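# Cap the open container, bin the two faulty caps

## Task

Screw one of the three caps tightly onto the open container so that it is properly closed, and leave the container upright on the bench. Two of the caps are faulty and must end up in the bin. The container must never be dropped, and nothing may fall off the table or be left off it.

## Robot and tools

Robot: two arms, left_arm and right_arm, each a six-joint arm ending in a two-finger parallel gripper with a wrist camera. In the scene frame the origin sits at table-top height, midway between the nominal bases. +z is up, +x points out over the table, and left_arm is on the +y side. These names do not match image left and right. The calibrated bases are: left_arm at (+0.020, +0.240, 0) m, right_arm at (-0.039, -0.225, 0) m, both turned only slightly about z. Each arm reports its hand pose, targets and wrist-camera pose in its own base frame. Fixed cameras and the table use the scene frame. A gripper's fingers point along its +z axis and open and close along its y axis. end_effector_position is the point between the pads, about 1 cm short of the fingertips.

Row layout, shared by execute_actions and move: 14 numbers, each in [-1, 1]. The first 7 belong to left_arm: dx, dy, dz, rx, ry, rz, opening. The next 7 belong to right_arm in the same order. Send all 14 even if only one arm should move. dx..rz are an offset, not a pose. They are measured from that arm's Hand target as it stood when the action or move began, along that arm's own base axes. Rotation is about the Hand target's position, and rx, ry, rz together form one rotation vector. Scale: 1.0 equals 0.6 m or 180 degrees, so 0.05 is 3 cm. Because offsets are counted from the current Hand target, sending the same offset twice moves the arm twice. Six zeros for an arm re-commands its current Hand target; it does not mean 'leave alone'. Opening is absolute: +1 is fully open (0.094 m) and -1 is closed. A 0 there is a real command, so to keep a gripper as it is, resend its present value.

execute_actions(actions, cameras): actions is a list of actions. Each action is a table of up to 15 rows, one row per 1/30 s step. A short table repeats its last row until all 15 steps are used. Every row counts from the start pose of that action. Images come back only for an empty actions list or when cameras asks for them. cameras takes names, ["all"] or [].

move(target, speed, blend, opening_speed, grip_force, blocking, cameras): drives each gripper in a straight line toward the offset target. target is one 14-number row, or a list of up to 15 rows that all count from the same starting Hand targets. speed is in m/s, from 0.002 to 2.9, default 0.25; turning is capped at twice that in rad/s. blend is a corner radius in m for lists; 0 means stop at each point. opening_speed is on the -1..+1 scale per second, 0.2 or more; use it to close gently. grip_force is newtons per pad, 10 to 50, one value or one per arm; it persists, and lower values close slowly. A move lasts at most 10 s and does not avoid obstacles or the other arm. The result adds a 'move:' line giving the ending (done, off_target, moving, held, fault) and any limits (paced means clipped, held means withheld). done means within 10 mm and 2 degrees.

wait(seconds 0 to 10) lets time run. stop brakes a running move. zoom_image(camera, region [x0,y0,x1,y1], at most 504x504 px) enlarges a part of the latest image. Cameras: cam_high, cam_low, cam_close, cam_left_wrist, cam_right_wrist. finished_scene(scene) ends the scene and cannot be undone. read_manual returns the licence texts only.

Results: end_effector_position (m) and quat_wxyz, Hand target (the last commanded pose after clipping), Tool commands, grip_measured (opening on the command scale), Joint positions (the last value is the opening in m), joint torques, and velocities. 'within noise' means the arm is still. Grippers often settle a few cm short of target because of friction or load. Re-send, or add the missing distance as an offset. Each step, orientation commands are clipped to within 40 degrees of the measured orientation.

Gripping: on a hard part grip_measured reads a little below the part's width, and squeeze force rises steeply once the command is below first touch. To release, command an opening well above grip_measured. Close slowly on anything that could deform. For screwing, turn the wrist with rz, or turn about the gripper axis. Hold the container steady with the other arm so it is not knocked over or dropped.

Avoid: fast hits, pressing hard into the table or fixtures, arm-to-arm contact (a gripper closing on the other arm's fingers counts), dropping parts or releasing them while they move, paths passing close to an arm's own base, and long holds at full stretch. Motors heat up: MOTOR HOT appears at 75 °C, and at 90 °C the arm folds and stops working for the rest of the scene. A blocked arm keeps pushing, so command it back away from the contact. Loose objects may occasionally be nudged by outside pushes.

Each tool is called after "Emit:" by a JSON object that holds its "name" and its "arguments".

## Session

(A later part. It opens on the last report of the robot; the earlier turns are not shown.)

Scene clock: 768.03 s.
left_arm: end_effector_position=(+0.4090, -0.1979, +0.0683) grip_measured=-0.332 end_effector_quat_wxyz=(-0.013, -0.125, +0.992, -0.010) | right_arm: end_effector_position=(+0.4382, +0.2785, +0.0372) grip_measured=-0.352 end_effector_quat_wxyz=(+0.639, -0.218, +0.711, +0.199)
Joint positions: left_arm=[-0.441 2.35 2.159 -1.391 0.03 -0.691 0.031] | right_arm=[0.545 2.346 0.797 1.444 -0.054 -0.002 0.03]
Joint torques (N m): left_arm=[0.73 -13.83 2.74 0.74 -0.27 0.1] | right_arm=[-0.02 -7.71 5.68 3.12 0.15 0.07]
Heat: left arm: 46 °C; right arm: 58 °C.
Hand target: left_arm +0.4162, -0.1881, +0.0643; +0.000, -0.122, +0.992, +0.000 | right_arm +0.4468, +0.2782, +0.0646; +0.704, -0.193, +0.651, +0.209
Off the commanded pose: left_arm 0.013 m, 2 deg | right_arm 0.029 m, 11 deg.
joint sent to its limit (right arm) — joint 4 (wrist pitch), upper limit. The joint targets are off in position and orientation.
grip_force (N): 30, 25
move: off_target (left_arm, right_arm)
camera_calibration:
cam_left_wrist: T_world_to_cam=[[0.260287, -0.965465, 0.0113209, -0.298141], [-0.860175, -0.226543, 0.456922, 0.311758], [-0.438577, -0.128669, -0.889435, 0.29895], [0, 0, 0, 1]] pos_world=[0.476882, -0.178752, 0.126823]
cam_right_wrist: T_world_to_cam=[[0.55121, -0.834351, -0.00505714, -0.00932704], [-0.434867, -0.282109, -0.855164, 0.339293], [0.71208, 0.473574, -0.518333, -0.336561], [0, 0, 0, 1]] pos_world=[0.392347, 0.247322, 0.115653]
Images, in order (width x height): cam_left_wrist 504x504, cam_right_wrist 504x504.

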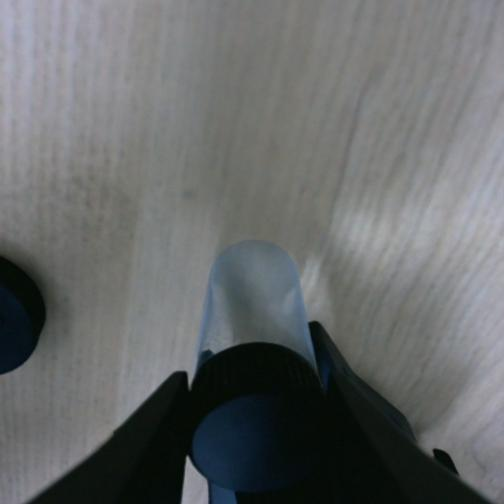

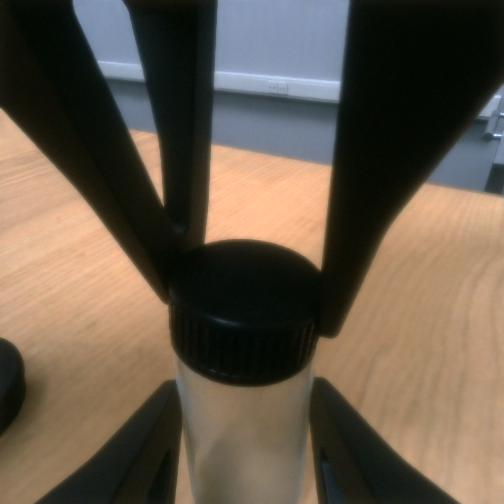

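Emit:
{"name": "move", "arguments": {"target": [[0,0,0.003,0,0,0,-0.1,0,0,0,0,0,0,-0.42],[0,0,0.003,0,0,0.1889,-0.1,0,0,0,0,0,0,-0.42],[0,0,0.003,0,0,0.1889,-0.45,0,0,0,0,0,0,-0.42],[0,0,-0.001,0,0,0,-0.45,0,0,0,0,0,0,-0.42]], "speed": 0.25, "opening_speed": 0.8, "cameras": ["cam_left_wrist","cam_right_wrist"]}}

Scene clock: 774.97 s.
left_arm: end_effector_position=(+0.4089, -0.1973, +0.0675) grip_measured=-0.330 end_effector_quat_wxyz=(-0.013, -0.125, +0.992, -0.008) | right_arm: end_effector_position=(+0.4381, +0.2787, +0.0372) grip_measured=-0.352 end_effector_quat_wxyz=(+0.639, -0.219, +0.710, +0.199)
Joint positions: left_arm=[-0.441 2.35 2.155 -1.389 0.027 -0.691 0.031] | right_arm=[0.545 2.346 0.797 1.444 -0.055 -0.002 0.03]
Joint torques (N m): left_arm=[0.72 -13.85 2.82 0.74 -0.23 0.13] | right_arm=[0.12 -7.88 5.61 3.08 0.11 0.06]
Heat: left arm: 47 °C; right arm: 59 °C.
Hand target: left_arm +0.4162, -0.1881, +0.0637; +0.000, -0.122, +0.992, +0.000 | right_arm +0.4468, +0.2782, +0.0646; +0.704, -0.193, +0.651, +0.209
Off the commanded pose: left_arm 0.012 m, 2 deg | right_arm 0.029 m, 11 deg.
joint sent to its limit (right arm) — joint 4 (wrist pitch), upper limit. The joint targets are off in position and orientation.
grip_force (N): 30, 25
move: off_target (left_arm, right_arm); target 3's new opening was sent with left_arm's hand 0.012 m and 3 deg from that target
camera_calibration:
cam_left_wrist: T_world_to_cam=[[0.26021, -0.965519, 0.00799672, -0.297261], [-0.860174, -0.228041, 0.456177, 0.311913], [-0.438624, -0.12558, -0.889853, 0.29896], [0, 0, 0, 1]] pos_world=[0.476781, -0.178339, 0.12612]
cam_right_wrist: T_world_to_cam=[[0.552474, -0.833514, -0.00522888, -0.00978564], [-0.434488, -0.282625, -0.855186, 0.339372], [0.711331, 0.47474, -0.518295, -0.33653], [0, 0, 0, 1]] pos_world=[0.392244, 0.247523, 0.115753]
Images, in order (width x height): cam_left_wrist 504x504, cam_right_wrist 504x504.

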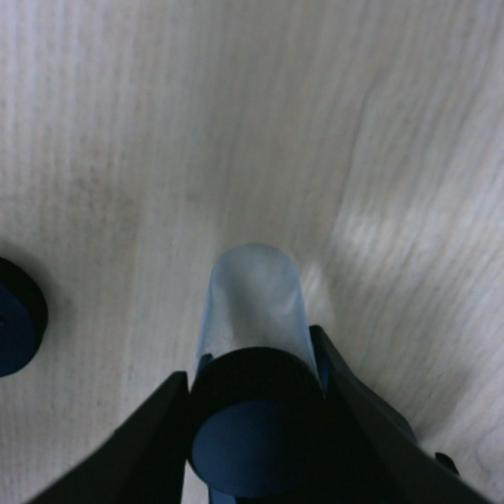

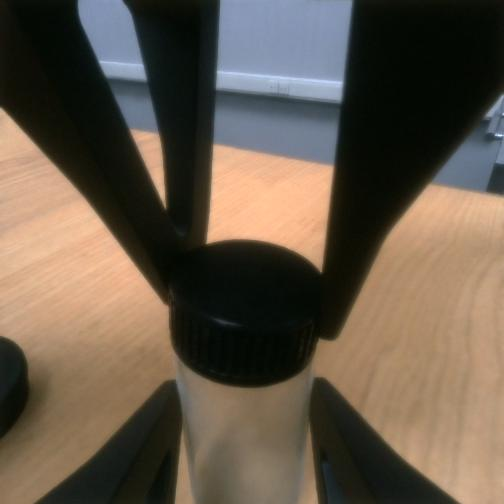

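Emit:
{"name": "move", "arguments": {"target": [[0,0,0,0,0,0,-0.1,0,0,0,0,0,0,-0.42],[0,0,0,0,0,0.1889,-0.1,0,0,0,0,0,0,-0.42],[0,0,0,0,0,0.1889,-0.45,0,0,0,0,0,0,-0.42],[0,0,-0.001,0,0,0,-0.45,0,0,0,0,0,0,-0.42]], "speed": 0.3, "opening_speed": 0.8}}

Emit:
{"name": "move", "arguments": {"target": [[0,0,0,0,0,0,-0.1,0,0,0,0,0,0,-0.42],[0,0,0,0,0,0.1889,-0.1,0,0,0,0,0,0,-0.42],[0,0,0,0,0,0.1889,-0.45,0,0,0,0,0,0,-0.42],[0,0,-0.001,0,0,0,-0.45,0,0,0,0,0,0,-0.42]], "speed": 0.3, "opening_speed": 0.8, "cameras": ["cam_left_wrist","cam_right_wrist"]}}

Scene clock: 781.50 s.
left_arm: end_effector_position=(+0.4091, -0.1971, +0.0655) grip_measured=-0.328 end_effector_quat_wxyz=(-0.012, -0.124, +0.992, -0.007) | right_arm: end_effector_position=(+0.4381, +0.2787, +0.0372) grip_measured=-0.352 end_effector_quat_wxyz=(+0.639, -0.219, +0.710, +0.199)
Joint positions: left_arm=[-0.441 2.35 2.148 -1.382 0.025 -0.69 0.032] | right_arm=[0.545 2.346 0.797 1.444 -0.055 -0.002 0.03]
Joint torques (N m): left_arm=[0.72 -13.87 3.14 0.71 -0.23 0.15] | right_arm=[0.01 -7.71 5.59 3.14 0.15 0.03]
Heat: left arm: 47 °C; right arm: 60 °C.
Hand target: left_arm +0.4162, -0.1881, +0.0631; +0.000, -0.122, +0.992, +0.000 | right_arm +0.4468, +0.2782, +0.0646; +0.704, -0.193, +0.651, +0.209
Off the commanded pose: left_arm 0.012 m, 2 deg | right_arm 0.029 m, 11 deg.
joint sent to its limit (right arm) — joint 4 (wrist pitch), upper limit. The joint targets are off in position and orientation.
grip_force (N): 30, 25
move: off_target (left_arm, right_arm); target 3's new opening was sent with left_arm's hand 0.012 m and 3 deg from that target

Scene clock: 787.87 s.
left_arm: end_effector_position=(+0.4098, -0.1974, +0.0655) grip_measured=-0.328 end_effector_quat_wxyz=(-0.011, -0.123, +0.992, -0.008) | right_arm: end_effector_position=(+0.4381, +0.2787, +0.0372) grip_measured=-0.352 end_effector_quat_wxyz=(+0.639, -0.219, +0.710, +0.199)
Joint positions: left_arm=[-0.441 2.35 2.148 -1.379 0.025 -0.688 0.032] | right_arm=[0.545 2.346 0.797 1.444 -0.055 -0.002 0.03]
Joint torques (N m): left_arm=[0.72 -13.87 2.96 0.72 -0.22 0.09] | right_arm=[0.25 -7.82 5.63 3.11 0.11 0.04]
Heat: left arm: 48 °C; right arm: 61 °C.
Hand target: left_arm +0.4162, -0.1881, +0.0625; +0.000, -0.122, +0.992, +0.000 | right_arm +0.4468, +0.2782, +0.0646; +0.704, -0.193, +0.651, +0.209
Off the commanded pose: left_arm 0.012 m, 2 deg | right_arm 0.029 m, 11 deg.
joint sent to its limit (right arm) — joint 4 (wrist pitch), upper limit. The joint targets are off in position and orientation.
grip_force (N): 30, 25
move: off_target (left_arm, right_arm); target 3's new opening was sent with left_arm's hand 0.012 m and 2 deg from that target
camera_calibration:
cam_left_wrist: T_world_to_cam=[[0.257286, -0.966294, 0.00890379, -0.296572], [-0.862431, -0.225455, 0.453191, 0.315148], [-0.435908, -0.124279, -0.891369, 0.296841], [0, 0, 0, 1]] pos_world=[0.477493, -0.178633, 0.124414]
cam_right_wrist: T_world_to_cam=[[0.552474, -0.833514, -0.00522888, -0.00978564], [-0.434488, -0.282625, -0.855186, 0.339372], [0.711331, 0.47474, -0.518295, -0.33653], [0, 0, 0, 1]] pos_world=[0.392244, 0.247523, 0.115753]
Images, in order (width x height): cam_left_wrist 504x504, cam_right_wrist 504x504.

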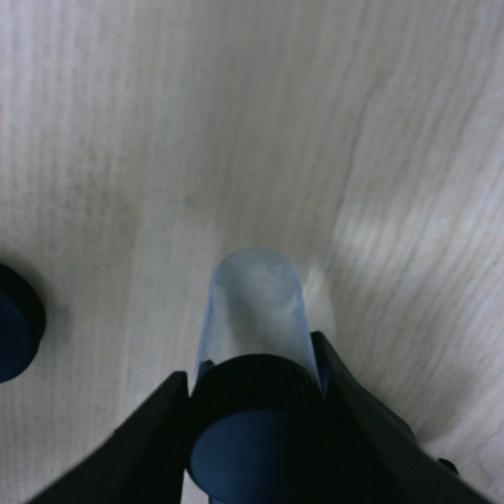

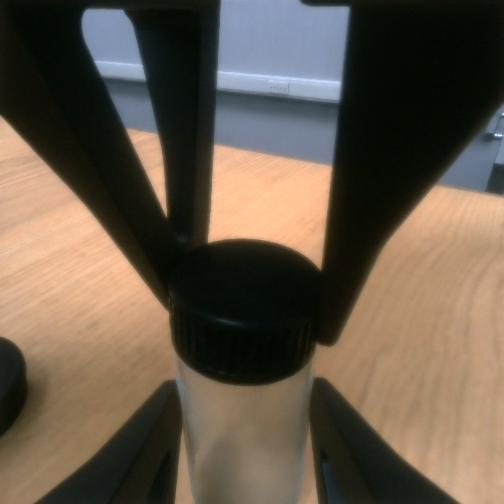

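Emit:
{"name": "move", "arguments": {"target": [[0,0,0.004,0,0,0,-0.1,0,0,0,0,0,0,-0.42],[0,0,0.004,0,0,0.1889,-0.1,0,0,0,0,0,0,-0.42],[0,0,0.004,0,0,0.1889,-0.45,0,0,0,0,0,0,-0.42],[0,0,0,0,0,0,-0.45,0,0,0,0,0,0,-0.42]], "speed": 0.3, "opening_speed": 0.8}}

Emit:
{"name": "move", "arguments": {"target": [[0,0,0.004,0,0,0,-0.1,0,0,0,0,0,0,-0.42],[0,0,0.004,0,0,0.1889,-0.1,0,0,0,0,0,0,-0.42],[0,0,0.004,0,0,0.1889,-0.45,0,0,0,0,0,0,-0.42],[0,0,0,0,0,0,-0.45,0,0,0,0,0,0,-0.42]], "speed": 0.3, "opening_speed": 0.8, "cameras": ["cam_left_wrist","cam_right_wrist"]}}

Scene clock: 794.33 s.
left_arm: end_effector_position=(+0.4102, -0.1975, +0.0655) grip_measured=-0.329 end_effector_quat_wxyz=(-0.010, -0.123, +0.992, -0.008) | right_arm: end_effector_position=(+0.4381, +0.2787, +0.0372) grip_measured=-0.352 end_effector_quat_wxyz=(+0.639, -0.219, +0.710, +0.199)
Joint positions: left_arm=[-0.441 2.35 2.148 -1.377 0.025 -0.688 0.032] | right_arm=[0.545 2.346 0.797 1.444 -0.055 -0.002 0.03]
Joint torques (N m): left_arm=[0.7 -13.9 2.96 0.7 -0.23 0.1] | right_arm=[0.06 -7.8 5.56 3.09 0.18 0.04]
Heat: left arm: 48 °C; right arm: 62 °C.
Hand target: left_arm +0.4162, -0.1881, +0.0625; +0.000, -0.122, +0.992, +0.000 | right_arm +0.4468, +0.2782, +0.0646; +0.704, -0.193, +0.651, +0.209
Off the commanded pose: left_arm 0.012 m, 2 deg | right_arm 0.029 m, 11 deg.
joint sent to its limit (right arm) — joint 4 (wrist pitch), upper limit. The joint targets are off in position and orientation.
grip_force (N): 30, 25
move: off_target (left_arm, right_arm); target 3's new opening was sent with left_arm's hand 0.011 m and 2 deg from that target

Scene clock: 800.70 s.
left_arm: end_effector_position=(+0.4102, -0.1975, +0.0655) grip_measured=-0.329 end_effector_quat_wxyz=(-0.010, -0.123, +0.992, -0.008) | right_arm: end_effector_position=(+0.4381, +0.2787, +0.0372) grip_measured=-0.352 end_effector_quat_wxyz=(+0.639, -0.219, +0.710, +0.199)
Joint positions: left_arm=[-0.441 2.35 2.148 -1.377 0.025 -0.688 0.032] | right_arm=[0.545 2.346 0.797 1.444 -0.055 -0.002 0.03]
Joint torques (N m): left_arm=[0.73 -13.89 2.96 0.69 -0.22 0.1] | right_arm=[0.2 -7.88 5.49 3.12 0.13 0.08]
Heat: left arm: 49 °C; right arm: 63 °C.
Hand target: left_arm +0.4162, -0.1881, +0.0625; +0.000, -0.122, +0.992, +0.000 | right_arm +0.4468, +0.2782, +0.0646; +0.704, -0.193, +0.651, +0.209
Off the commanded pose: left_arm 0.012 m, 2 deg | right_arm 0.029 m, 11 deg.
joint sent to its limit (right arm) — joint 4 (wrist pitch), upper limit. The joint targets are off in position and orientation.
grip_force (N): 30, 25
move: off_target (left_arm, right_arm); target 3's new opening was sent with left_arm's hand 0.011 m and 2 deg from that target
camera_calibration:
cam_left_wrist: T_world_to_cam=[[0.257216, -0.966304, 0.00982224, -0.296928], [-0.863053, -0.225136, 0.452165, 0.315848], [-0.434718, -0.124781, -0.89188, 0.296352], [0, 0, 0, 1]] pos_world=[0.477798, -0.178835, 0.124412]
cam_right_wrist: T_world_to_cam=[[0.552474, -0.833514, -0.00522888, -0.00978564], [-0.434488, -0.282625, -0.855186, 0.339372], [0.711331, 0.47474, -0.518295, -0.33653], [0, 0, 0, 1]] pos_world=[0.392244, 0.247523, 0.115753]
Images, in order (width x height): cam_left_wrist 504x504, cam_right_wrist 504x504.

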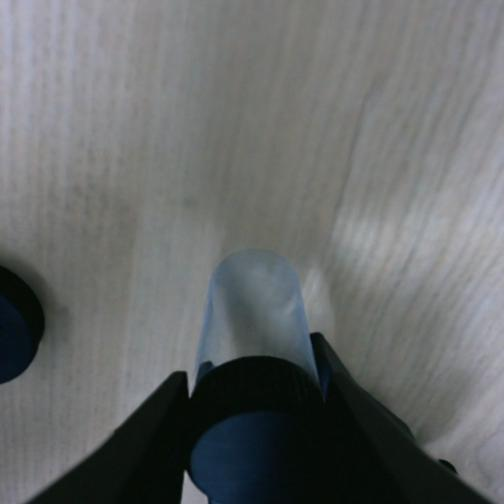

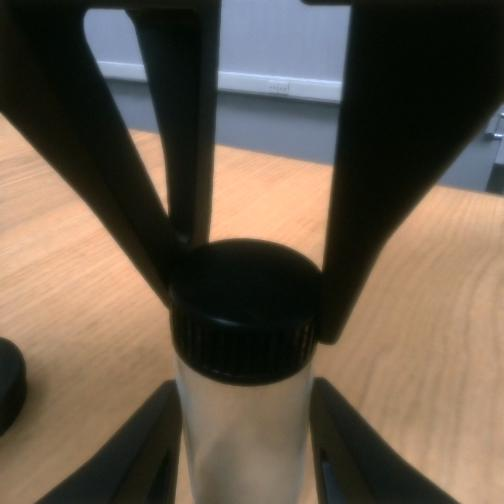

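Emit:
{"name": "move", "arguments": {"target": [[0,0,0.004,0,0,0,-0.1,0,0,0,-0.0212,0.0326,0,-0.42],[0,0,0.004,0,0,0.1889,-0.1,0,0,0,-0.0212,0.0326,0,-0.42],[0,0,0.004,0,0,0.1889,-0.45,0,0,0,-0.0212,0.0326,0,-0.42],[0,0,-0.01,0,0,0,-0.45,0,0,0,-0.0212,0.0326,0,-0.42]], "speed": 0.3, "opening_speed": 0.8, "cameras": ["cam_left_wrist","cam_right_wrist"]}}

Scene clock: 807.43 s.
left_arm: end_effector_position=(+0.4093, -0.1971, +0.0601) grip_measured=-0.327 end_effector_quat_wxyz=(-0.012, -0.124, +0.992, -0.007) | right_arm: end_effector_position=(+0.4385, +0.2787, +0.0383) grip_measured=-0.352 end_effector_quat_wxyz=(+0.637, -0.218, +0.712, +0.198)
Joint positions: left_arm=[-0.441 2.35 2.126 -1.36 0.025 -0.69 0.032] | right_arm=[0.545 2.337 0.797 1.43 -0.054 -0.002 0.03]
Joint torques (N m): left_arm=[0.72 -13.91 2.76 0.75 -0.23 0.1] | right_arm=[0.28 -11.96 4.79 2.12 0.21 0.03]
Heat: left arm: 49 °C; right arm: 59 °C.
Hand target: left_arm +0.4162, -0.1881, +0.0565; +0.000, -0.122, +0.992, +0.000 | right_arm +0.4468, +0.2782, +0.0646; +0.663, -0.206, +0.693, +0.196
Off the commanded pose: left_arm 0.012 m, 2 deg | right_arm 0.028 m, 4 deg.
grip_force (N): 30, 25
move: off_target (left_arm, right_arm); target 3's new opening was sent with left_arm's hand 0.011 m and 2 deg from that target
camera_calibration:
cam_left_wrist: T_world_to_cam=[[0.258727, -0.965926, 0.00683624, -0.296597], [-0.86083, -0.227354, 0.455282, 0.316025], [-0.438215, -0.123679, -0.890321, 0.292783], [0, 0, 0, 1]] pos_world=[0.477083, -0.17843, 0.118818]
cam_right_wrist: T_world_to_cam=[[0.551172, -0.834375, -0.00528543, -0.00926902], [-0.438219, -0.284077, -0.852798, 0.342469], [0.710052, 0.472355, -0.522214, -0.334846], [0, 0, 0, 1]] pos_world=[0.392943, 0.24772, 0.117147]
Images, in order (width x height): cam_left_wrist 504x504, cam_right_wrist 504x504.

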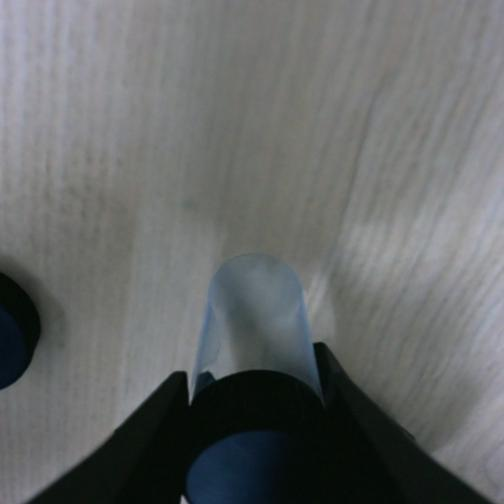

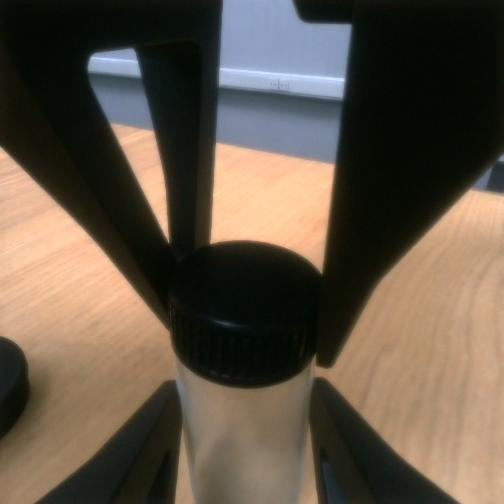

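Emit:
{"name": "move", "arguments": {"target": [[0,0,0,0,0,0,-0.1,0,0,0,0,0,0,-0.42],[0,0,0.03,0,0,0,-0.1,0,0,0,0,0,0,-0.42]], "speed": 0.05, "opening_speed": 0.8, "cameras": ["cam_left_wrist","cam_right_wrist"]}}

Scene clock: 810.40 s.
left_arm: end_effector_position=(+0.4073, -0.1956, +0.0636) grip_measured=-0.103 end_effector_quat_wxyz=(-0.015, -0.123, +0.992, -0.003) | right_arm: end_effector_position=(+0.4396, +0.2774, +0.0398) grip_measured=-0.352 end_effector_quat_wxyz=(+0.639, -0.217, +0.711, +0.198)
Joint positions: left_arm=[-0.441 2.35 2.14 -1.383 0.022 -0.687 0.042] | right_arm=[0.542 2.334 0.797 1.43 -0.054 -0.002 0.03]
Joint torques (N m): left_arm=[0.58 -13.89 6.93 0.33 -0.19 0.08] | right_arm=[0.25 -11.62 4.88 2.12 0.15 0.04]
Heat: left arm: 49 °C; right arm: 58 °C.
Hand target: left_arm +0.4162, -0.1881, +0.0745; +0.000, -0.122, +0.992, +0.000 | right_arm +0.4468, +0.2782, +0.0646; +0.663, -0.206, +0.693, +0.196
Off the commanded pose: left_arm 0.016 m, 2 deg | right_arm 0.026 m, 4 deg.
grip_force (N): 30, 25
move: off_target (left_arm, right_arm)
camera_calibration:
cam_left_wrist: T_world_to_cam=[[0.255799, -0.966729, -0.00132869, -0.293103], [-0.858321, -0.227745, 0.459801, 0.311777], [-0.444806, -0.116476, -0.888021, 0.299173], [0, 0, 0, 1]] pos_world=[0.475654, -0.177499, 0.121927]
cam_right_wrist: T_world_to_cam=[[0.548608, -0.836064, -0.00514502, -0.00929954], [-0.436867, -0.281406, -0.854376, 0.342591], [0.712864, 0.470965, -0.519631, -0.335244], [0, 0, 0, 1]] pos_world=[0.393752, 0.24652, 0.118451]
Images, in order (width x height): cam_left_wrist 504x504, cam_right_wrist 504x504.

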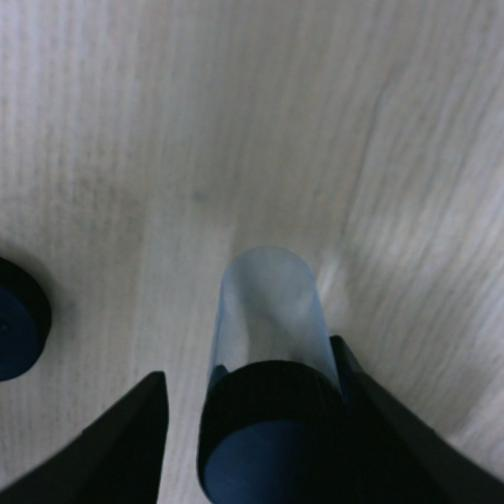

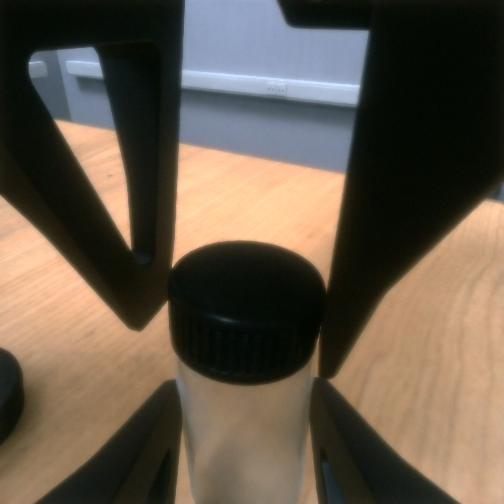

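Emit:
{"name": "move", "arguments": {"target": [[0,0,0.013,0,0,0,-0.1,0,0,-0.008,0,0,0,-0.42]], "speed": 0.03, "cameras": ["cam_left_wrist","cam_close"]}}

Scene clock: 811.80 s.
left_arm: end_effector_position=(+0.4080, -0.1959, +0.0733) grip_measured=-0.103 end_effector_quat_wxyz=(-0.013, -0.123, +0.992, -0.005) | right_arm: end_effector_position=(+0.4396, +0.2774, +0.0398) grip_measured=-0.352 end_effector_quat_wxyz=(+0.639, -0.217, +0.711, +0.198)
Joint positions: left_arm=[-0.441 2.35 2.178 -1.417 0.022 -0.687 0.042] | right_arm=[0.542 2.334 0.797 1.43 -0.054 -0.002 0.03]
Joint torques (N m): left_arm=[0.75 -13.57 6.98 0.33 -0.2 0.08] | right_arm=[0.25 -10.19 5 2.28 0.19 0.04]
Heat: left arm: 49 °C; right arm: 57 °C.
Hand target: left_arm +0.4162, -0.1881, +0.0823; +0.000, -0.122, +0.992, +0.000 | right_arm +0.4468, +0.2782, +0.0598; +0.663, -0.206, +0.693, +0.196
Off the commanded pose: left_arm 0.015 m, 2 deg | right_arm 0.021 m, 4 deg.
grip_force (N): 30, 25
move: off_target (left_arm, right_arm)
camera_calibration:
cam_left_wrist: T_world_to_cam=[[0.255782, -0.966733, 0.00159428, -0.293653], [-0.860225, -0.226849, 0.456677, 0.308952], [-0.441123, -0.118181, -0.889631, 0.306243], [0, 0, 0, 1]] pos_world=[0.47597, -0.177606, 0.13182]
Images, in order (width x height): cam_close 504x504, cam_left_wrist 504x504.

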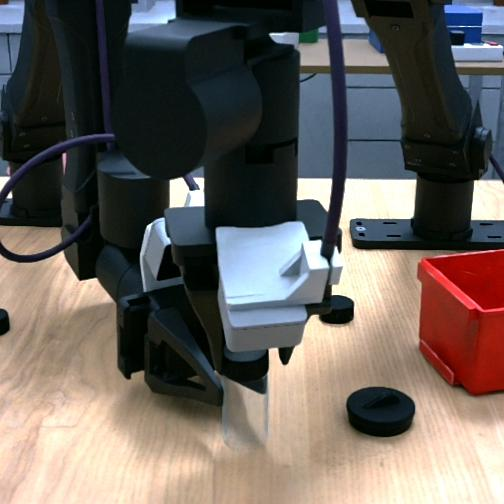

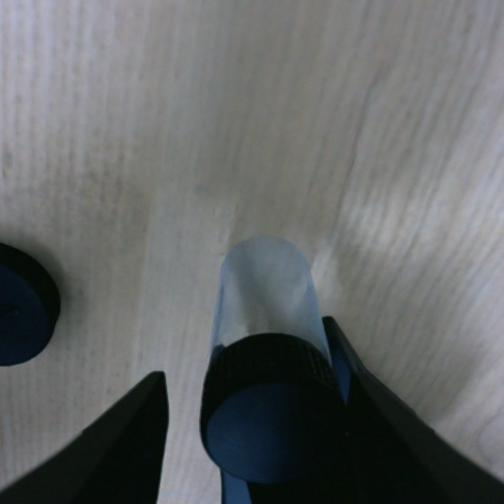

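Emit:
{"name": "move", "arguments": {"target": [[0,0,0,0,0,0,-0.1,0,0,-0.01,0,0,0,-0.42]], "speed": 0.02, "cameras": ["cam_close"]}}

Scene clock: 812.87 s.
left_arm: end_effector_position=(+0.4080, -0.1959, +0.0733) grip_measured=-0.103 end_effector_quat_wxyz=(-0.013, -0.123, +0.992, -0.005) | right_arm: end_effector_position=(+0.4396, +0.2774, +0.0398) grip_measured=-0.352 end_effector_quat_wxyz=(+0.639, -0.217, +0.711, +0.198)
Joint positions: left_arm=[-0.441 2.35 2.178 -1.417 0.022 -0.687 0.042] | right_arm=[0.542 2.334 0.797 1.43 -0.054 -0.002 0.03]
Joint torques (N m): left_arm=[0.76 -13.56 6.95 0.35 -0.19 0.09] | right_arm=[0.09 -8.34 5.6 2.42 0.12 0.06]
Heat: left arm: 49 °C; right arm: 57 °C.
Hand target: left_arm +0.4162, -0.1881, +0.0823; +0.000, -0.122, +0.992, +0.000 | right_arm +0.4468, +0.2782, +0.0538; +0.663, -0.206, +0.693, +0.196
Off the commanded pose: left_arm 0.015 m, 2 deg | right_arm 0.016 m, 4 deg.
grip_force (N): 30, 25
move: off_target (left_arm, right_arm)
Images, in order (width x height): cam_close 504x504.

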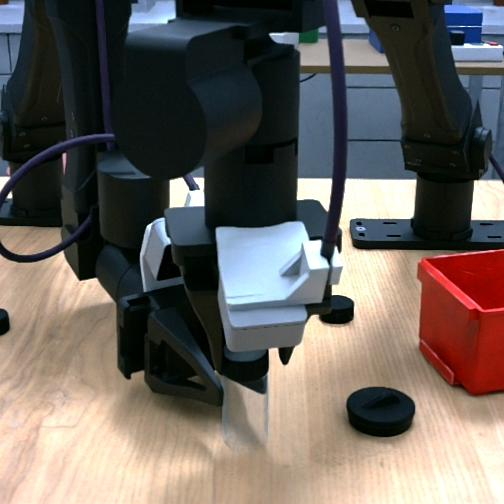

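Emit:
{"name": "move", "arguments": {"target": [[0,0,0,0,0,0,-0.1,0,0,-0.008,0,0,0,-0.42]], "speed": 0.02}}

Emit:
{"name": "move", "arguments": {"target": [[0,0,0,0,0,0,-0.1,0,0,-0.005,0,0,0,-0.42]], "speed": 0.02, "cameras": ["cam_close"]}}

Scene clock: 813.97 s.
left_arm: end_effector_position=(+0.4080, -0.1959, +0.0733) grip_measured=-0.103 end_effector_quat_wxyz=(-0.013, -0.123, +0.992, -0.005) | right_arm: end_effector_position=(+0.4391, +0.2771, +0.0364) grip_measured=-0.352 end_effector_quat_wxyz=(+0.636, -0.218, +0.713, +0.197)
Joint positions: left_arm=[-0.441 2.35 2.178 -1.417 0.022 -0.687 0.042] | right_arm=[0.542 2.342 0.797 1.432 -0.054 -0.002 0.03]
Joint torques (N m): left_arm=[0.73 -13.59 6.97 0.34 -0.19 0.09] | right_arm=[-0.13 -7.38 5.96 2.56 0.2 0.05]
Heat: left arm: 49 °C; right arm: 57 °C.
Hand target: left_arm +0.4162, -0.1881, +0.0823; +0.000, -0.122, +0.992, +0.000 | right_arm +0.4468, +0.2782, +0.0490; +0.663, -0.206, +0.693, +0.196
Off the commanded pose: left_arm 0.015 m, 2 deg | right_arm 0.015 m, 4 deg.
grip_force (N): 30, 25
move: off_target (left_arm, right_arm)

Scene clock: 814.97 s.
left_arm: end_effector_position=(+0.4080, -0.1959, +0.0733) grip_measured=-0.103 end_effector_quat_wxyz=(-0.013, -0.123, +0.992, -0.005) | right_arm: end_effector_position=(+0.4408, +0.2781, +0.0366) grip_measured=-0.352 end_effector_quat_wxyz=(+0.639, -0.217, +0.711, +0.198)
Joint positions: left_arm=[-0.441 2.35 2.178 -1.417 0.022 -0.687 0.042] | right_arm=[0.542 2.351 0.806 1.44 -0.054 -0.002 0.03]
Joint torques (N m): left_arm=[0.76 -13.56 6.93 0.34 -0.2 0.08] | right_arm=[0.34 -7.5 5.35 2.55 0.19 0.06]
Heat: left arm: 49 °C; right arm: 57 °C.
Hand target: left_arm +0.4162, -0.1881, +0.0823; +0.000, -0.122, +0.992, +0.000 | right_arm +0.4468, +0.2782, +0.0460; +0.663, -0.206, +0.693, +0.196
Off the commanded pose: left_arm 0.015 m, 2 deg | right_arm 0.011 m, 4 deg.
grip_force (N): 30, 25
move: off_target (left_arm, right_arm)
Images, in order (width x height): cam_close 504x504.

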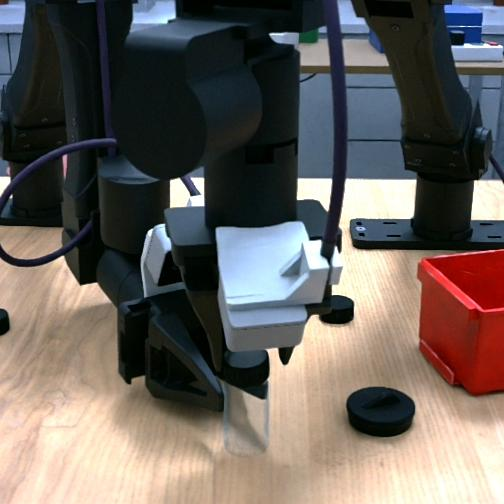

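Emit:
{"name": "move", "arguments": {"target": [[0,0,0,0,0,0.1889,-0.1,0,0,0,0,0,0,-0.42],[0,0,-0.004,0,0,0.1889,-0.45,0,0,0,0,0,0,-0.42],[0,0,-0.016,0,0,0,-0.45,0,0,0,0,0,0,-0.42]], "speed": 0.3, "opening_speed": 0.8, "cameras": ["cam_left_wrist","cam_right_wrist","cam_close"]}}

Scene clock: 820.50 s.
left_arm: end_effector_position=(+0.4087, -0.1962, +0.0733) grip_measured=-0.343 end_effector_quat_wxyz=(-0.012, -0.124, +0.992, -0.005) | right_arm: end_effector_position=(+0.4399, +0.2795, +0.0366) grip_measured=-0.352 end_effector_quat_wxyz=(+0.639, -0.218, +0.711, +0.199)
Joint positions: left_arm=[-0.441 2.35 2.178 -1.414 0.022 -0.69 0.031] | right_arm=[0.545 2.351 0.806 1.44 -0.054 -0.002 0.03]
Joint torques (N m): left_arm=[0.75 -13.7 3.86 0.65 -0.2 0.1] | right_arm=[0.1 -7.38 5.31 2.56 0.15 0.04]
Heat: left arm: 50 °C; right arm: 56 °C.
Hand target: left_arm +0.4162, -0.1881, +0.0727; +0.000, -0.122, +0.992, +0.000 | right_arm +0.4468, +0.2782, +0.0460; +0.663, -0.206, +0.693, +0.196
Off the commanded pose: left_arm 0.011 m, 2 deg | right_arm 0.012 m, 4 deg.
grip_force (N): 30, 25
move: off_target (left_arm, right_arm); target 2's new opening was sent with left_arm's hand 0.013 m and 2 deg from that target
camera_calibration:
cam_left_wrist: T_world_to_cam=[[0.258687, -0.965955, 0.00357353, -0.295398], [-0.860804, -0.228845, 0.454585, 0.309476], [-0.43829, -0.120671, -0.890696, 0.304978], [0, 0, 0, 1]] pos_world=[0.476483, -0.177717, 0.132016]
cam_right_wrist: T_world_to_cam=[[0.55121, -0.834351, -0.00505714, -0.00943227], [-0.434867, -0.282109, -0.855164, 0.339887], [0.71208, 0.473574, -0.518333, -0.338505], [0, 0, 0, 1]] pos_world=[0.394047, 0.248322, 0.115153]
Images, in order (width x height): cam_close 504x504, cam_left_wrist 504x504, cam_right_wrist 504x504.

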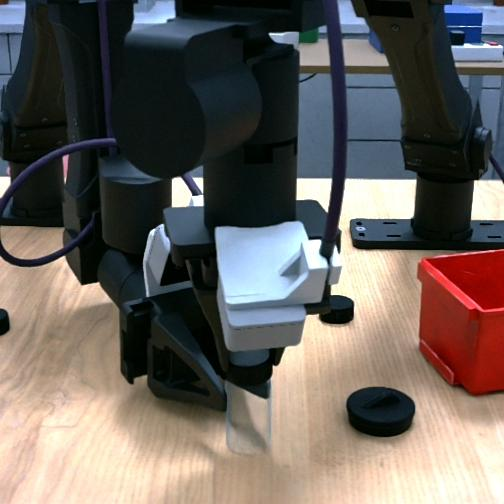

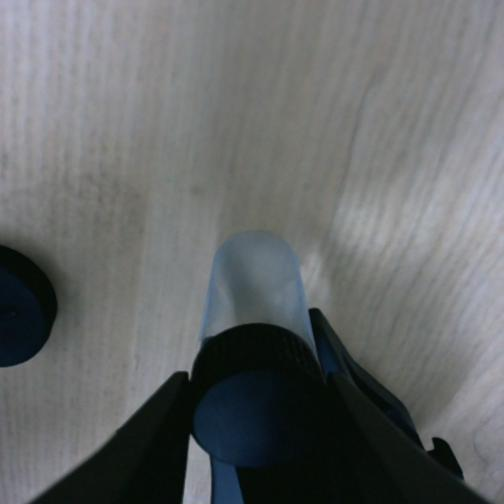

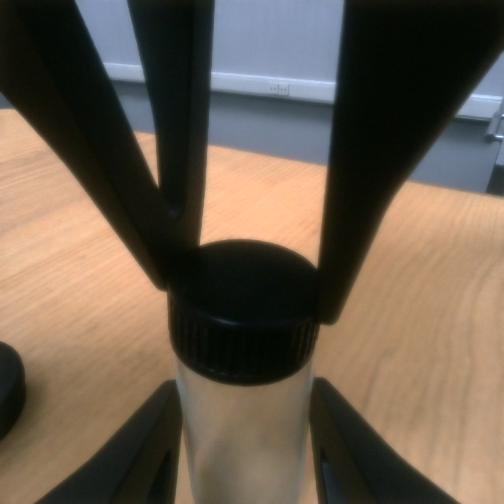

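Emit:
{"name": "move", "arguments": {"target": [[0,0,0.0,0,0,0,-0.1,0,0,0,0,0,0,-0.42],[0,0,0.0,0,0,0.1889,-0.1,0,0,0,0,0,0,-0.42],[0,0,0,0,0,0.1889,-0.45,0,0,0,0,0,0,-0.42],[0,0,-0.018,0,0,0.1889,-0.45,0,0,0,0,0,0,-0.42],[0,0,-0.018,0,0,0,-0.45,0,0,0,0,0,0,-0.42]], "speed": 0.3, "opening_speed": 0.8, "cameras": ["cam_left_wrist","cam_right_wrist"]}}

Scene clock: 827.53 s.
left_arm: end_effector_position=(+0.4095, -0.1972, +0.0725) grip_measured=-0.343 end_effector_quat_wxyz=(-0.008, -0.126, +0.992, -0.010) | right_arm: end_effector_position=(+0.4401, +0.2793, +0.0366) grip_measured=-0.352 end_effector_quat_wxyz=(+0.639, -0.218, +0.711, +0.198)
Joint positions: left_arm=[-0.441 2.339 2.157 -1.391 0.025 -0.693 0.031] | right_arm=[0.545 2.351 0.806 1.44 -0.052 -0.002 0.03]
Joint torques (N m): left_arm=[0.73 -13.07 2.14 0.86 -0.22 0.11] | right_arm=[0.27 -7.21 5.56 2.57 0.12 0.01]
Heat: left arm: 50 °C; right arm: 57 °C.
Hand target: left_arm +0.4162, -0.1881, +0.0619; +0.000, -0.122, +0.992, +0.000 | right_arm +0.4468, +0.2782, +0.0460; +0.663, -0.206, +0.693, +0.196
Off the commanded pose: left_arm 0.016 m, 2 deg | right_arm 0.012 m, 4 deg.
grip_force (N): 30, 25
move: off_target (left_arm, right_arm); target 3's new opening was sent with left_arm's hand 0.011 m and 2 deg from that target
camera_calibration:
cam_left_wrist: T_world_to_cam=[[0.261597, -0.965079, 0.0137478, -0.298357], [-0.864505, -0.227954, 0.44796, 0.312499], [-0.429183, -0.12907, -0.893948, 0.299445], [0, 0, 0, 1]] pos_world=[0.476723, -0.178054, 0.131803]
cam_right_wrist: T_world_to_cam=[[0.549928, -0.835197, -0.00497119, -0.00886764], [-0.43524, -0.28149, -0.855178, 0.339898], [0.712843, 0.47245, -0.51831, -0.338555], [0, 0, 0, 1]] pos_world=[0.39415, 0.248222, 0.115153]
Images, in order (width x height): cam_left_wrist 504x504, cam_right_wrist 504x504.

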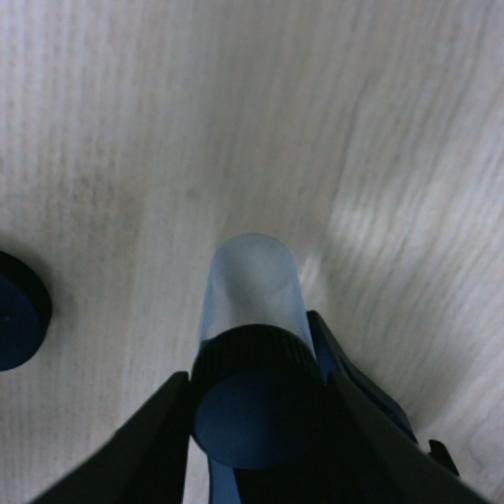

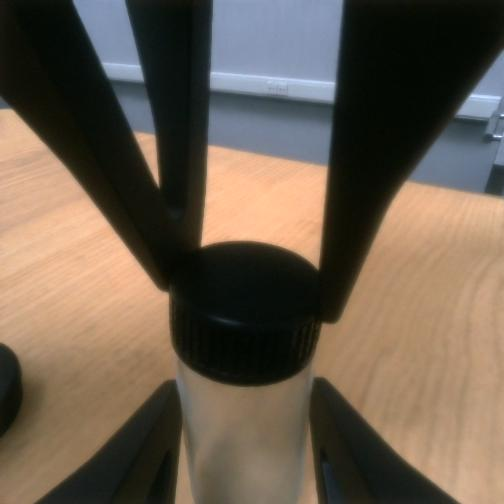

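Emit:
{"name": "move", "arguments": {"target": [[0,0,0.018,0,0,0,-0.1,0,0,0,0,0,0,-0.42],[0,0,0.018,0,0,0.1889,-0.1,0,0,0,0,0,0,-0.42],[0,0,0.016,0,0,0.1889,-0.45,0,0,0,0,0,0,-0.42],[0,0,0,0,0,0.1889,-0.45,0,0,0,0,0,0,-0.42],[0,0,0,0,0,0,-0.45,0,0,0,0,0,0,-0.42]], "speed": 0.3, "opening_speed": 0.8, "cameras": ["cam_left_wrist","cam_right_wrist"]}}

Scene clock: 835.67 s.
left_arm: end_effector_position=(+0.4108, -0.1981, +0.0707) grip_measured=-0.338 end_effector_quat_wxyz=(-0.006, -0.148, +0.989, -0.012) | right_arm: end_effector_position=(+0.4407, +0.2783, +0.0366) grip_measured=-0.352 end_effector_quat_wxyz=(+0.640, -0.214, +0.712, +0.195)
Joint positions: left_arm=[-0.441 2.341 2.152 -1.38 0.027 -0.737 0.031] | right_arm=[0.547 2.351 0.806 1.44 -0.041 0 0.03]
Joint torques (N m): left_arm=[0.75 -13 2.66 0.73 -0.24 0.54] | right_arm=[0.35 -7.36 5.37 2.54 0.08 0.03]
Heat: left arm: 49 °C; right arm: 57 °C.
Hand target: left_arm +0.4162, -0.1881, +0.0619; +0.000, -0.122, +0.992, +0.000 | right_arm +0.4468, +0.2782, +0.0460; +0.663, -0.206, +0.693, +0.196
Off the commanded pose: left_arm 0.014 m, 3 deg | right_arm 0.011 m, 4 deg.
grip_force (N): 30, 25
move: off_target (left_arm, right_arm); target 3's new opening was sent with left_arm's hand 0.011 m and 2 deg from that target
camera_calibration:
cam_left_wrist: T_world_to_cam=[[0.304191, -0.952456, 0.0171774, -0.314684], [-0.85462, -0.26489, 0.446606, 0.302928], [-0.420823, -0.150534, -0.894566, 0.290515], [0, 0, 0, 1]] pos_world=[0.476868, -0.175748, 0.130001]
cam_right_wrist: T_world_to_cam=[[0.542116, -0.840287, -0.00532959, -0.00507933], [-0.438017, -0.277165, -0.855173, 0.339919], [0.717114, 0.465937, -0.518315, -0.338615], [0, 0, 0, 1]] pos_world=[0.394469, 0.247719, 0.115153]
Images, in order (width x height): cam_left_wrist 504x504, cam_right_wrist 504x504.

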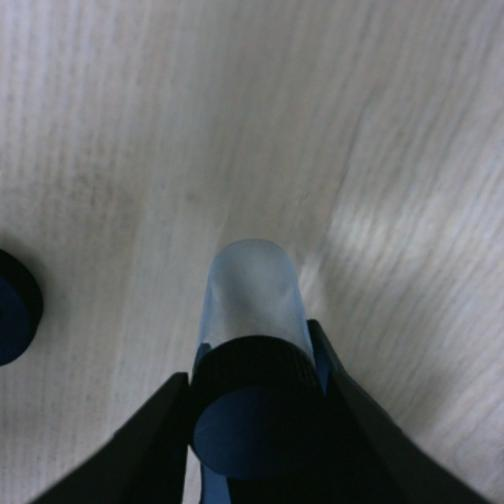

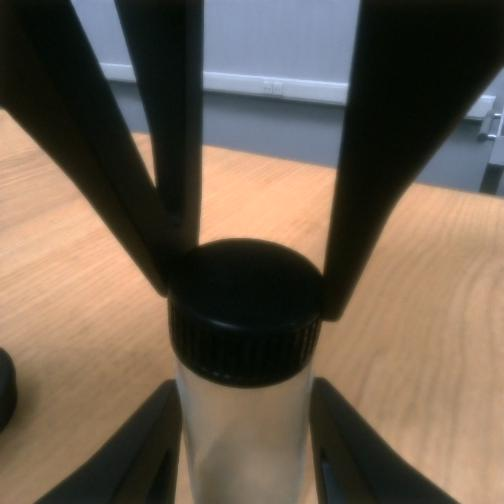

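Emit:
{"name": "zoom_image", "arguments": {"camera": "cam_right_wrist", "region": [140, 220, 360, 440]}}

Scaled by 2.291.

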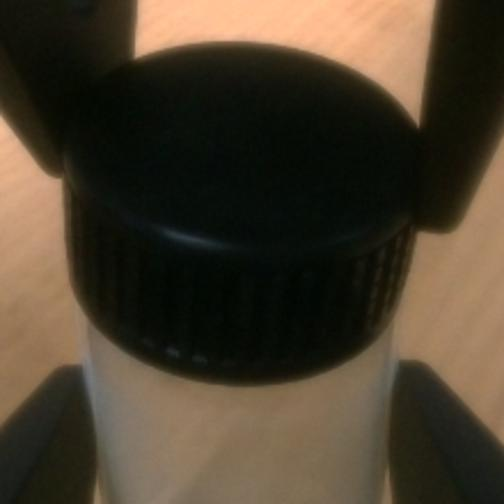

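Emit:
{"name": "move", "arguments": {"target": [[0,0,0.012,0,0,0,-0.1,0,0,0,0,0,0,-0.42],[0,0,0.014,0,0,0.1889,-0.1,0,0,0,0,0,0,-0.42],[0,0,0.012,0,0,0.1889,-0.45,0,0,0,0,0,0,-0.42],[0,0,0.006,0,0,0,-0.45,0,0,0,0,0,0,-0.42]], "speed": 0.25, "opening_speed": 0.8, "cameras": ["cam_left_wrist","cam_right_wrist"]}}

Scene clock: 842.77 s.
left_arm: end_effector_position=(+0.4108, -0.1979, +0.0700) grip_measured=-0.335 end_effector_quat_wxyz=(-0.006, -0.124, +0.992, -0.011) | right_arm: end_effector_position=(+0.4407, +0.2783, +0.0366) grip_measured=-0.352 end_effector_quat_wxyz=(+0.640, -0.214, +0.712, +0.195)
Joint positions: left_arm=[-0.441 2.342 2.152 -1.38 0.025 -0.69 0.031] | right_arm=[0.547 2.351 0.806 1.44 -0.041 0 0.03]
Joint torques (N m): left_arm=[0.73 -13.22 3.45 0.64 -0.23 0.12] | right_arm=[0.08 -7.38 5.38 2.56 0.02 0.04]
Heat: left arm: 48 °C; right arm: 57 °C.
Hand target: left_arm +0.4162, -0.1881, +0.0655; +0.000, -0.122, +0.992, +0.000 | right_arm +0.4468, +0.2782, +0.0460; +0.663, -0.206, +0.693, +0.196
Off the commanded pose: left_arm 0.012 m, 2 deg | right_arm 0.011 m, 4 deg.
grip_force (N): 30, 25
move: off_target (left_arm, right_arm); target 3's new opening was sent with left_arm's hand 0.011 m and 2 deg from that target
camera_calibration:
cam_left_wrist: T_world_to_cam=[[0.258655, -0.965841, 0.0157549, -0.298306], [-0.866412, -0.224755, 0.445886, 0.316213], [-0.427115, -0.128981, -0.894951, 0.296881], [0, 0, 0, 1]] pos_world=[0.477931, -0.178753, 0.129399]
cam_right_wrist: T_world_to_cam=[[0.542116, -0.840287, -0.00532959, -0.00507933], [-0.438017, -0.277165, -0.855173, 0.339919], [0.717114, 0.465937, -0.518315, -0.338615], [0, 0, 0, 1]] pos_world=[0.394469, 0.247719, 0.115153]
Images, in order (width x height): cam_left_wrist 504x504, cam_right_wrist 504x504.

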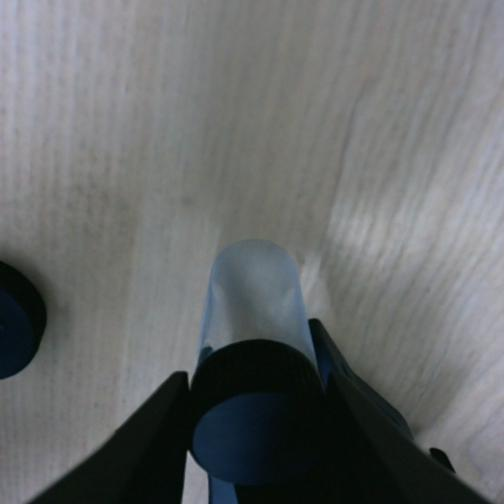

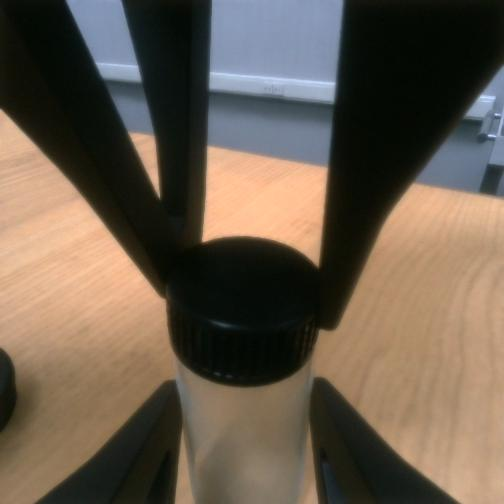

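Emit:
{"name": "zoom_image", "arguments": {"camera": "cam_right_wrist", "region": [140, 220, 360, 440]}}

Scaled by 2.291.

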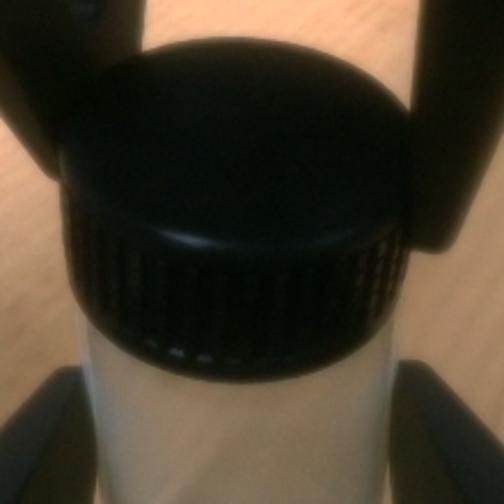

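Emit:
{"name": "move", "arguments": {"target": [[0,0,0.06,0,0,0,-0.45,0,0,0,0,0,0,-0.42]], "speed": 0.06, "cameras": ["cam_right_wrist","cam_close"]}}

Scene clock: 845.23 s.
left_arm: end_effector_position=(+0.4089, -0.1969, +0.1001) grip_measured=-0.335 end_effector_quat_wxyz=(-0.006, -0.123, +0.992, -0.011) | right_arm: end_effector_position=(+0.4407, +0.2783, +0.0366) grip_measured=-0.352 end_effector_quat_wxyz=(+0.640, -0.214, +0.712, +0.195)
Joint positions: left_arm=[-0.441 2.35 2.286 -1.506 0.025 -0.687 0.031] | right_arm=[0.547 2.351 0.806 1.44 -0.041 0 0.03]
Joint torques (N m): left_arm=[0.77 -12.03 6.87 0.37 -0.23 0.09] | right_arm=[0.13 -7.53 5.41 2.56 0.03 0.04]
Heat: left arm: 48 °C; right arm: 57 °C.
Hand target: left_arm +0.4162, -0.1881, +0.1015; +0.000, -0.122, +0.992, +0.000 | right_arm +0.4468, +0.2782, +0.0460; +0.663, -0.206, +0.693, +0.196
Off the commanded pose: left_arm 0.012 m, 1 deg | right_arm 0.011 m, 4 deg.
grip_force (N): 30, 25
move: off_target (left_arm, right_arm)
camera_calibration:
cam_right_wrist: T_world_to_cam=[[0.542116, -0.840287, -0.00532959, -0.00507933], [-0.438017, -0.277165, -0.855173, 0.339919], [0.717114, 0.465937, -0.518315, -0.338615], [0, 0, 0, 1]] pos_world=[0.394469, 0.247719, 0.115153]
Images, in order (width x height): cam_close 504x504, cam_right_wrist 504x504.

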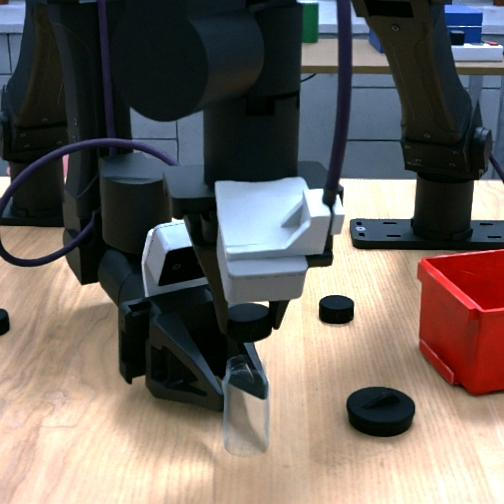

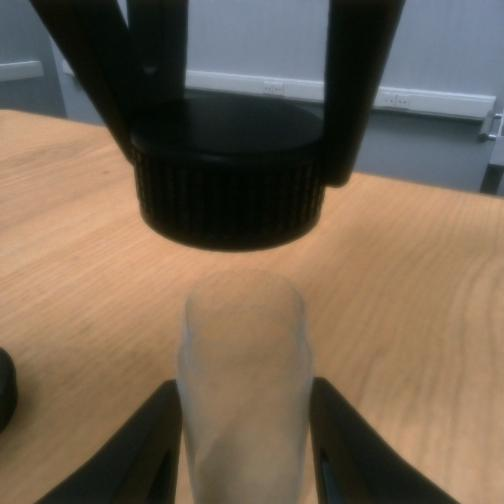

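Emit:
{"name": "zoom_image", "arguments": {"camera": "cam_right_wrist", "region": [150, 230, 350, 430]}}

Emit:
{"name": "zoom_image", "arguments": {"camera": "cam_right_wrist", "region": [100, 60, 380, 280]}}

Scaled by 2.520.

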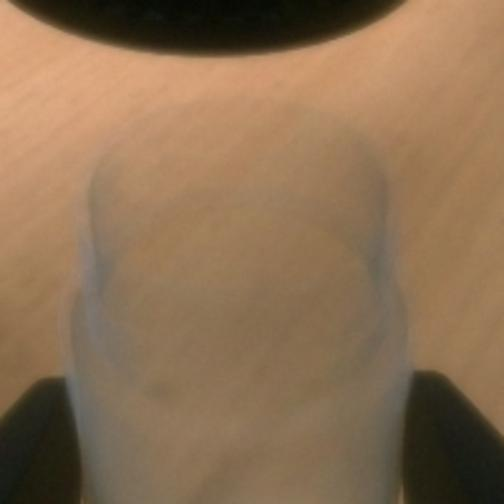

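Scaled by 1.800.

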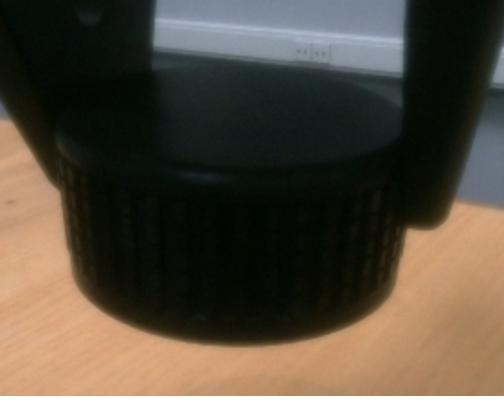

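Emit:
{"name": "move", "arguments": {"target": [[-0.1887,0.1418,0.025,0,0,0,-0.45,0,0,0,0,0,0,-0.42],[-0.1887,0.1418,-0.09,0,0,0,-0.45,0,0,0,0,0,0,-0.42]], "speed": [0.15,0.08], "cameras": ["cam_close","cam_left_wrist"]}}

Scene clock: 849.67 s.
left_arm: end_effector_position=(+0.2972, -0.1093, +0.0528) grip_measured=-0.335 end_effector_quat_wxyz=(-0.009, -0.124, +0.992, -0.008) | right_arm: end_effector_position=(+0.4407, +0.2783, +0.0366) grip_measured=-0.352 end_effector_quat_wxyz=(+0.640, -0.214, +0.712, +0.195)
Joint positions: left_arm=[-0.343 1.792 1.258 -1.047 0.022 -0.592 0.031] | right_arm=[0.547 2.351 0.806 1.44 -0.041 0 0.03]
Joint torques (N m): left_arm=[0.43 -7.69 3.29 0.76 -0.2 0.09] | right_arm=[0.14 -7.32 5.57 2.54 0.06 0.05]
Heat: left arm: 47 °C; right arm: 57 °C.
Hand target: left_arm +0.3030, -0.1030, +0.0475; +0.000, -0.122, +0.992, +0.000 | right_arm +0.4468, +0.2782, +0.0460; +0.663, -0.206, +0.693, +0.196
Off the commanded pose: left_arm 0.010 m, 1 deg | right_arm 0.011 m, 4 deg.
grip_force (N): 30, 25
move: off_target (right_arm)
camera_calibration:
cam_left_wrist: T_world_to_cam=[[0.258726, -0.965912, 0.00861925, -0.182742], [-0.863415, -0.227252, 0.450413, 0.243873], [-0.433101, -0.123975, -0.892779, 0.246506], [0, 0, 0, 1]] pos_world=[0.364605, -0.0905317, 0.111807]
Images, in order (width x height): cam_close 504x504, cam_left_wrist 504x504.

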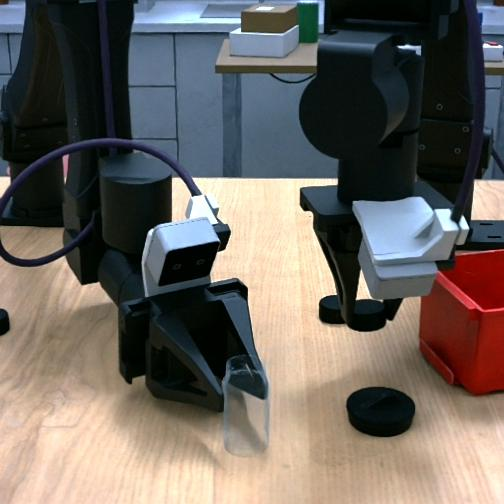

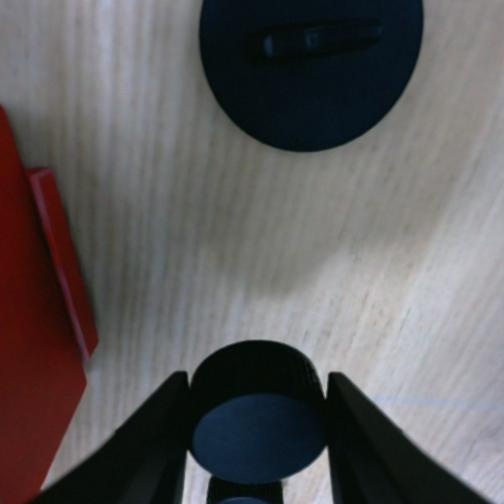

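Emit:
{"name": "move", "arguments": {"target": [[0,0,-0.047,0,0,0,-0.45,0,0,0,0,0,0,-0.42]], "speed": 0.06}}

Emit:
{"name": "move", "arguments": {"target": [[0,0,-0.007,0,0,0,-0.45,0,0,0,0,0,0,-0.42]], "speed": 0.03}}

Scene clock: 851.17 s.
left_arm: end_effector_position=(+0.2970, -0.1092, +0.0237) grip_measured=-0.335 end_effector_quat_wxyz=(-0.011, -0.124, +0.992, -0.007) | right_arm: end_effector_position=(+0.4407, +0.2783, +0.0366) grip_measured=-0.352 end_effector_quat_wxyz=(+0.640, -0.214, +0.712, +0.195)
Joint positions: left_arm=[-0.343 1.831 1.186 -0.938 0.022 -0.592 0.031] | right_arm=[0.547 2.351 0.806 1.44 -0.041 0 0.03]
Joint torques (N m): left_arm=[0.46 -7.88 3.18 0.77 -0.2 0.07] | right_arm=[0.18 -7.43 5.5 2.54 0.05 -0.01]
Heat: left arm: 47 °C; right arm: 57 °C.
Hand target: left_arm +0.3030, -0.1030, +0.0193; +0.000, -0.122, +0.992, +0.000 | right_arm +0.4468, +0.2782, +0.0460; +0.663, -0.206, +0.693, +0.196
Off the commanded pose: left_arm 0.010 m, 2 deg | right_arm 0.011 m, 4 deg.
grip_force (N): 30, 25
move: off_target (right_arm)

Scene clock: 852.23 s.
left_arm: end_effector_position=(+0.2980, -0.1096, +0.0219) grip_measured=-0.335 end_effector_quat_wxyz=(-0.007, -0.124, +0.992, -0.009) | right_arm: end_effector_position=(+0.4407, +0.2783, +0.0366) grip_measured=-0.352 end_effector_quat_wxyz=(+0.640, -0.214, +0.712, +0.195)
Joint positions: left_arm=[-0.343 1.831 1.178 -0.923 0.022 -0.592 0.031] | right_arm=[0.547 2.351 0.806 1.44 -0.041 0 0.03]
Joint torques (N m): left_arm=[0.46 -7.41 3.07 0.77 -0.2 0.08] | right_arm=[0.13 -7.46 5.44 2.57 0.04 0.04]
Heat: left arm: 47 °C; right arm: 57 °C.
Hand target: left_arm +0.3030, -0.1030, +0.0151; +0.000, -0.122, +0.992, +0.000 | right_arm +0.4468, +0.2782, +0.0460; +0.663, -0.206, +0.693, +0.196
Off the commanded pose: left_arm 0.011 m, 1 deg | right_arm 0.011 m, 4 deg.
grip_force (N): 30, 25
move: off_target (left_arm, right_arm)


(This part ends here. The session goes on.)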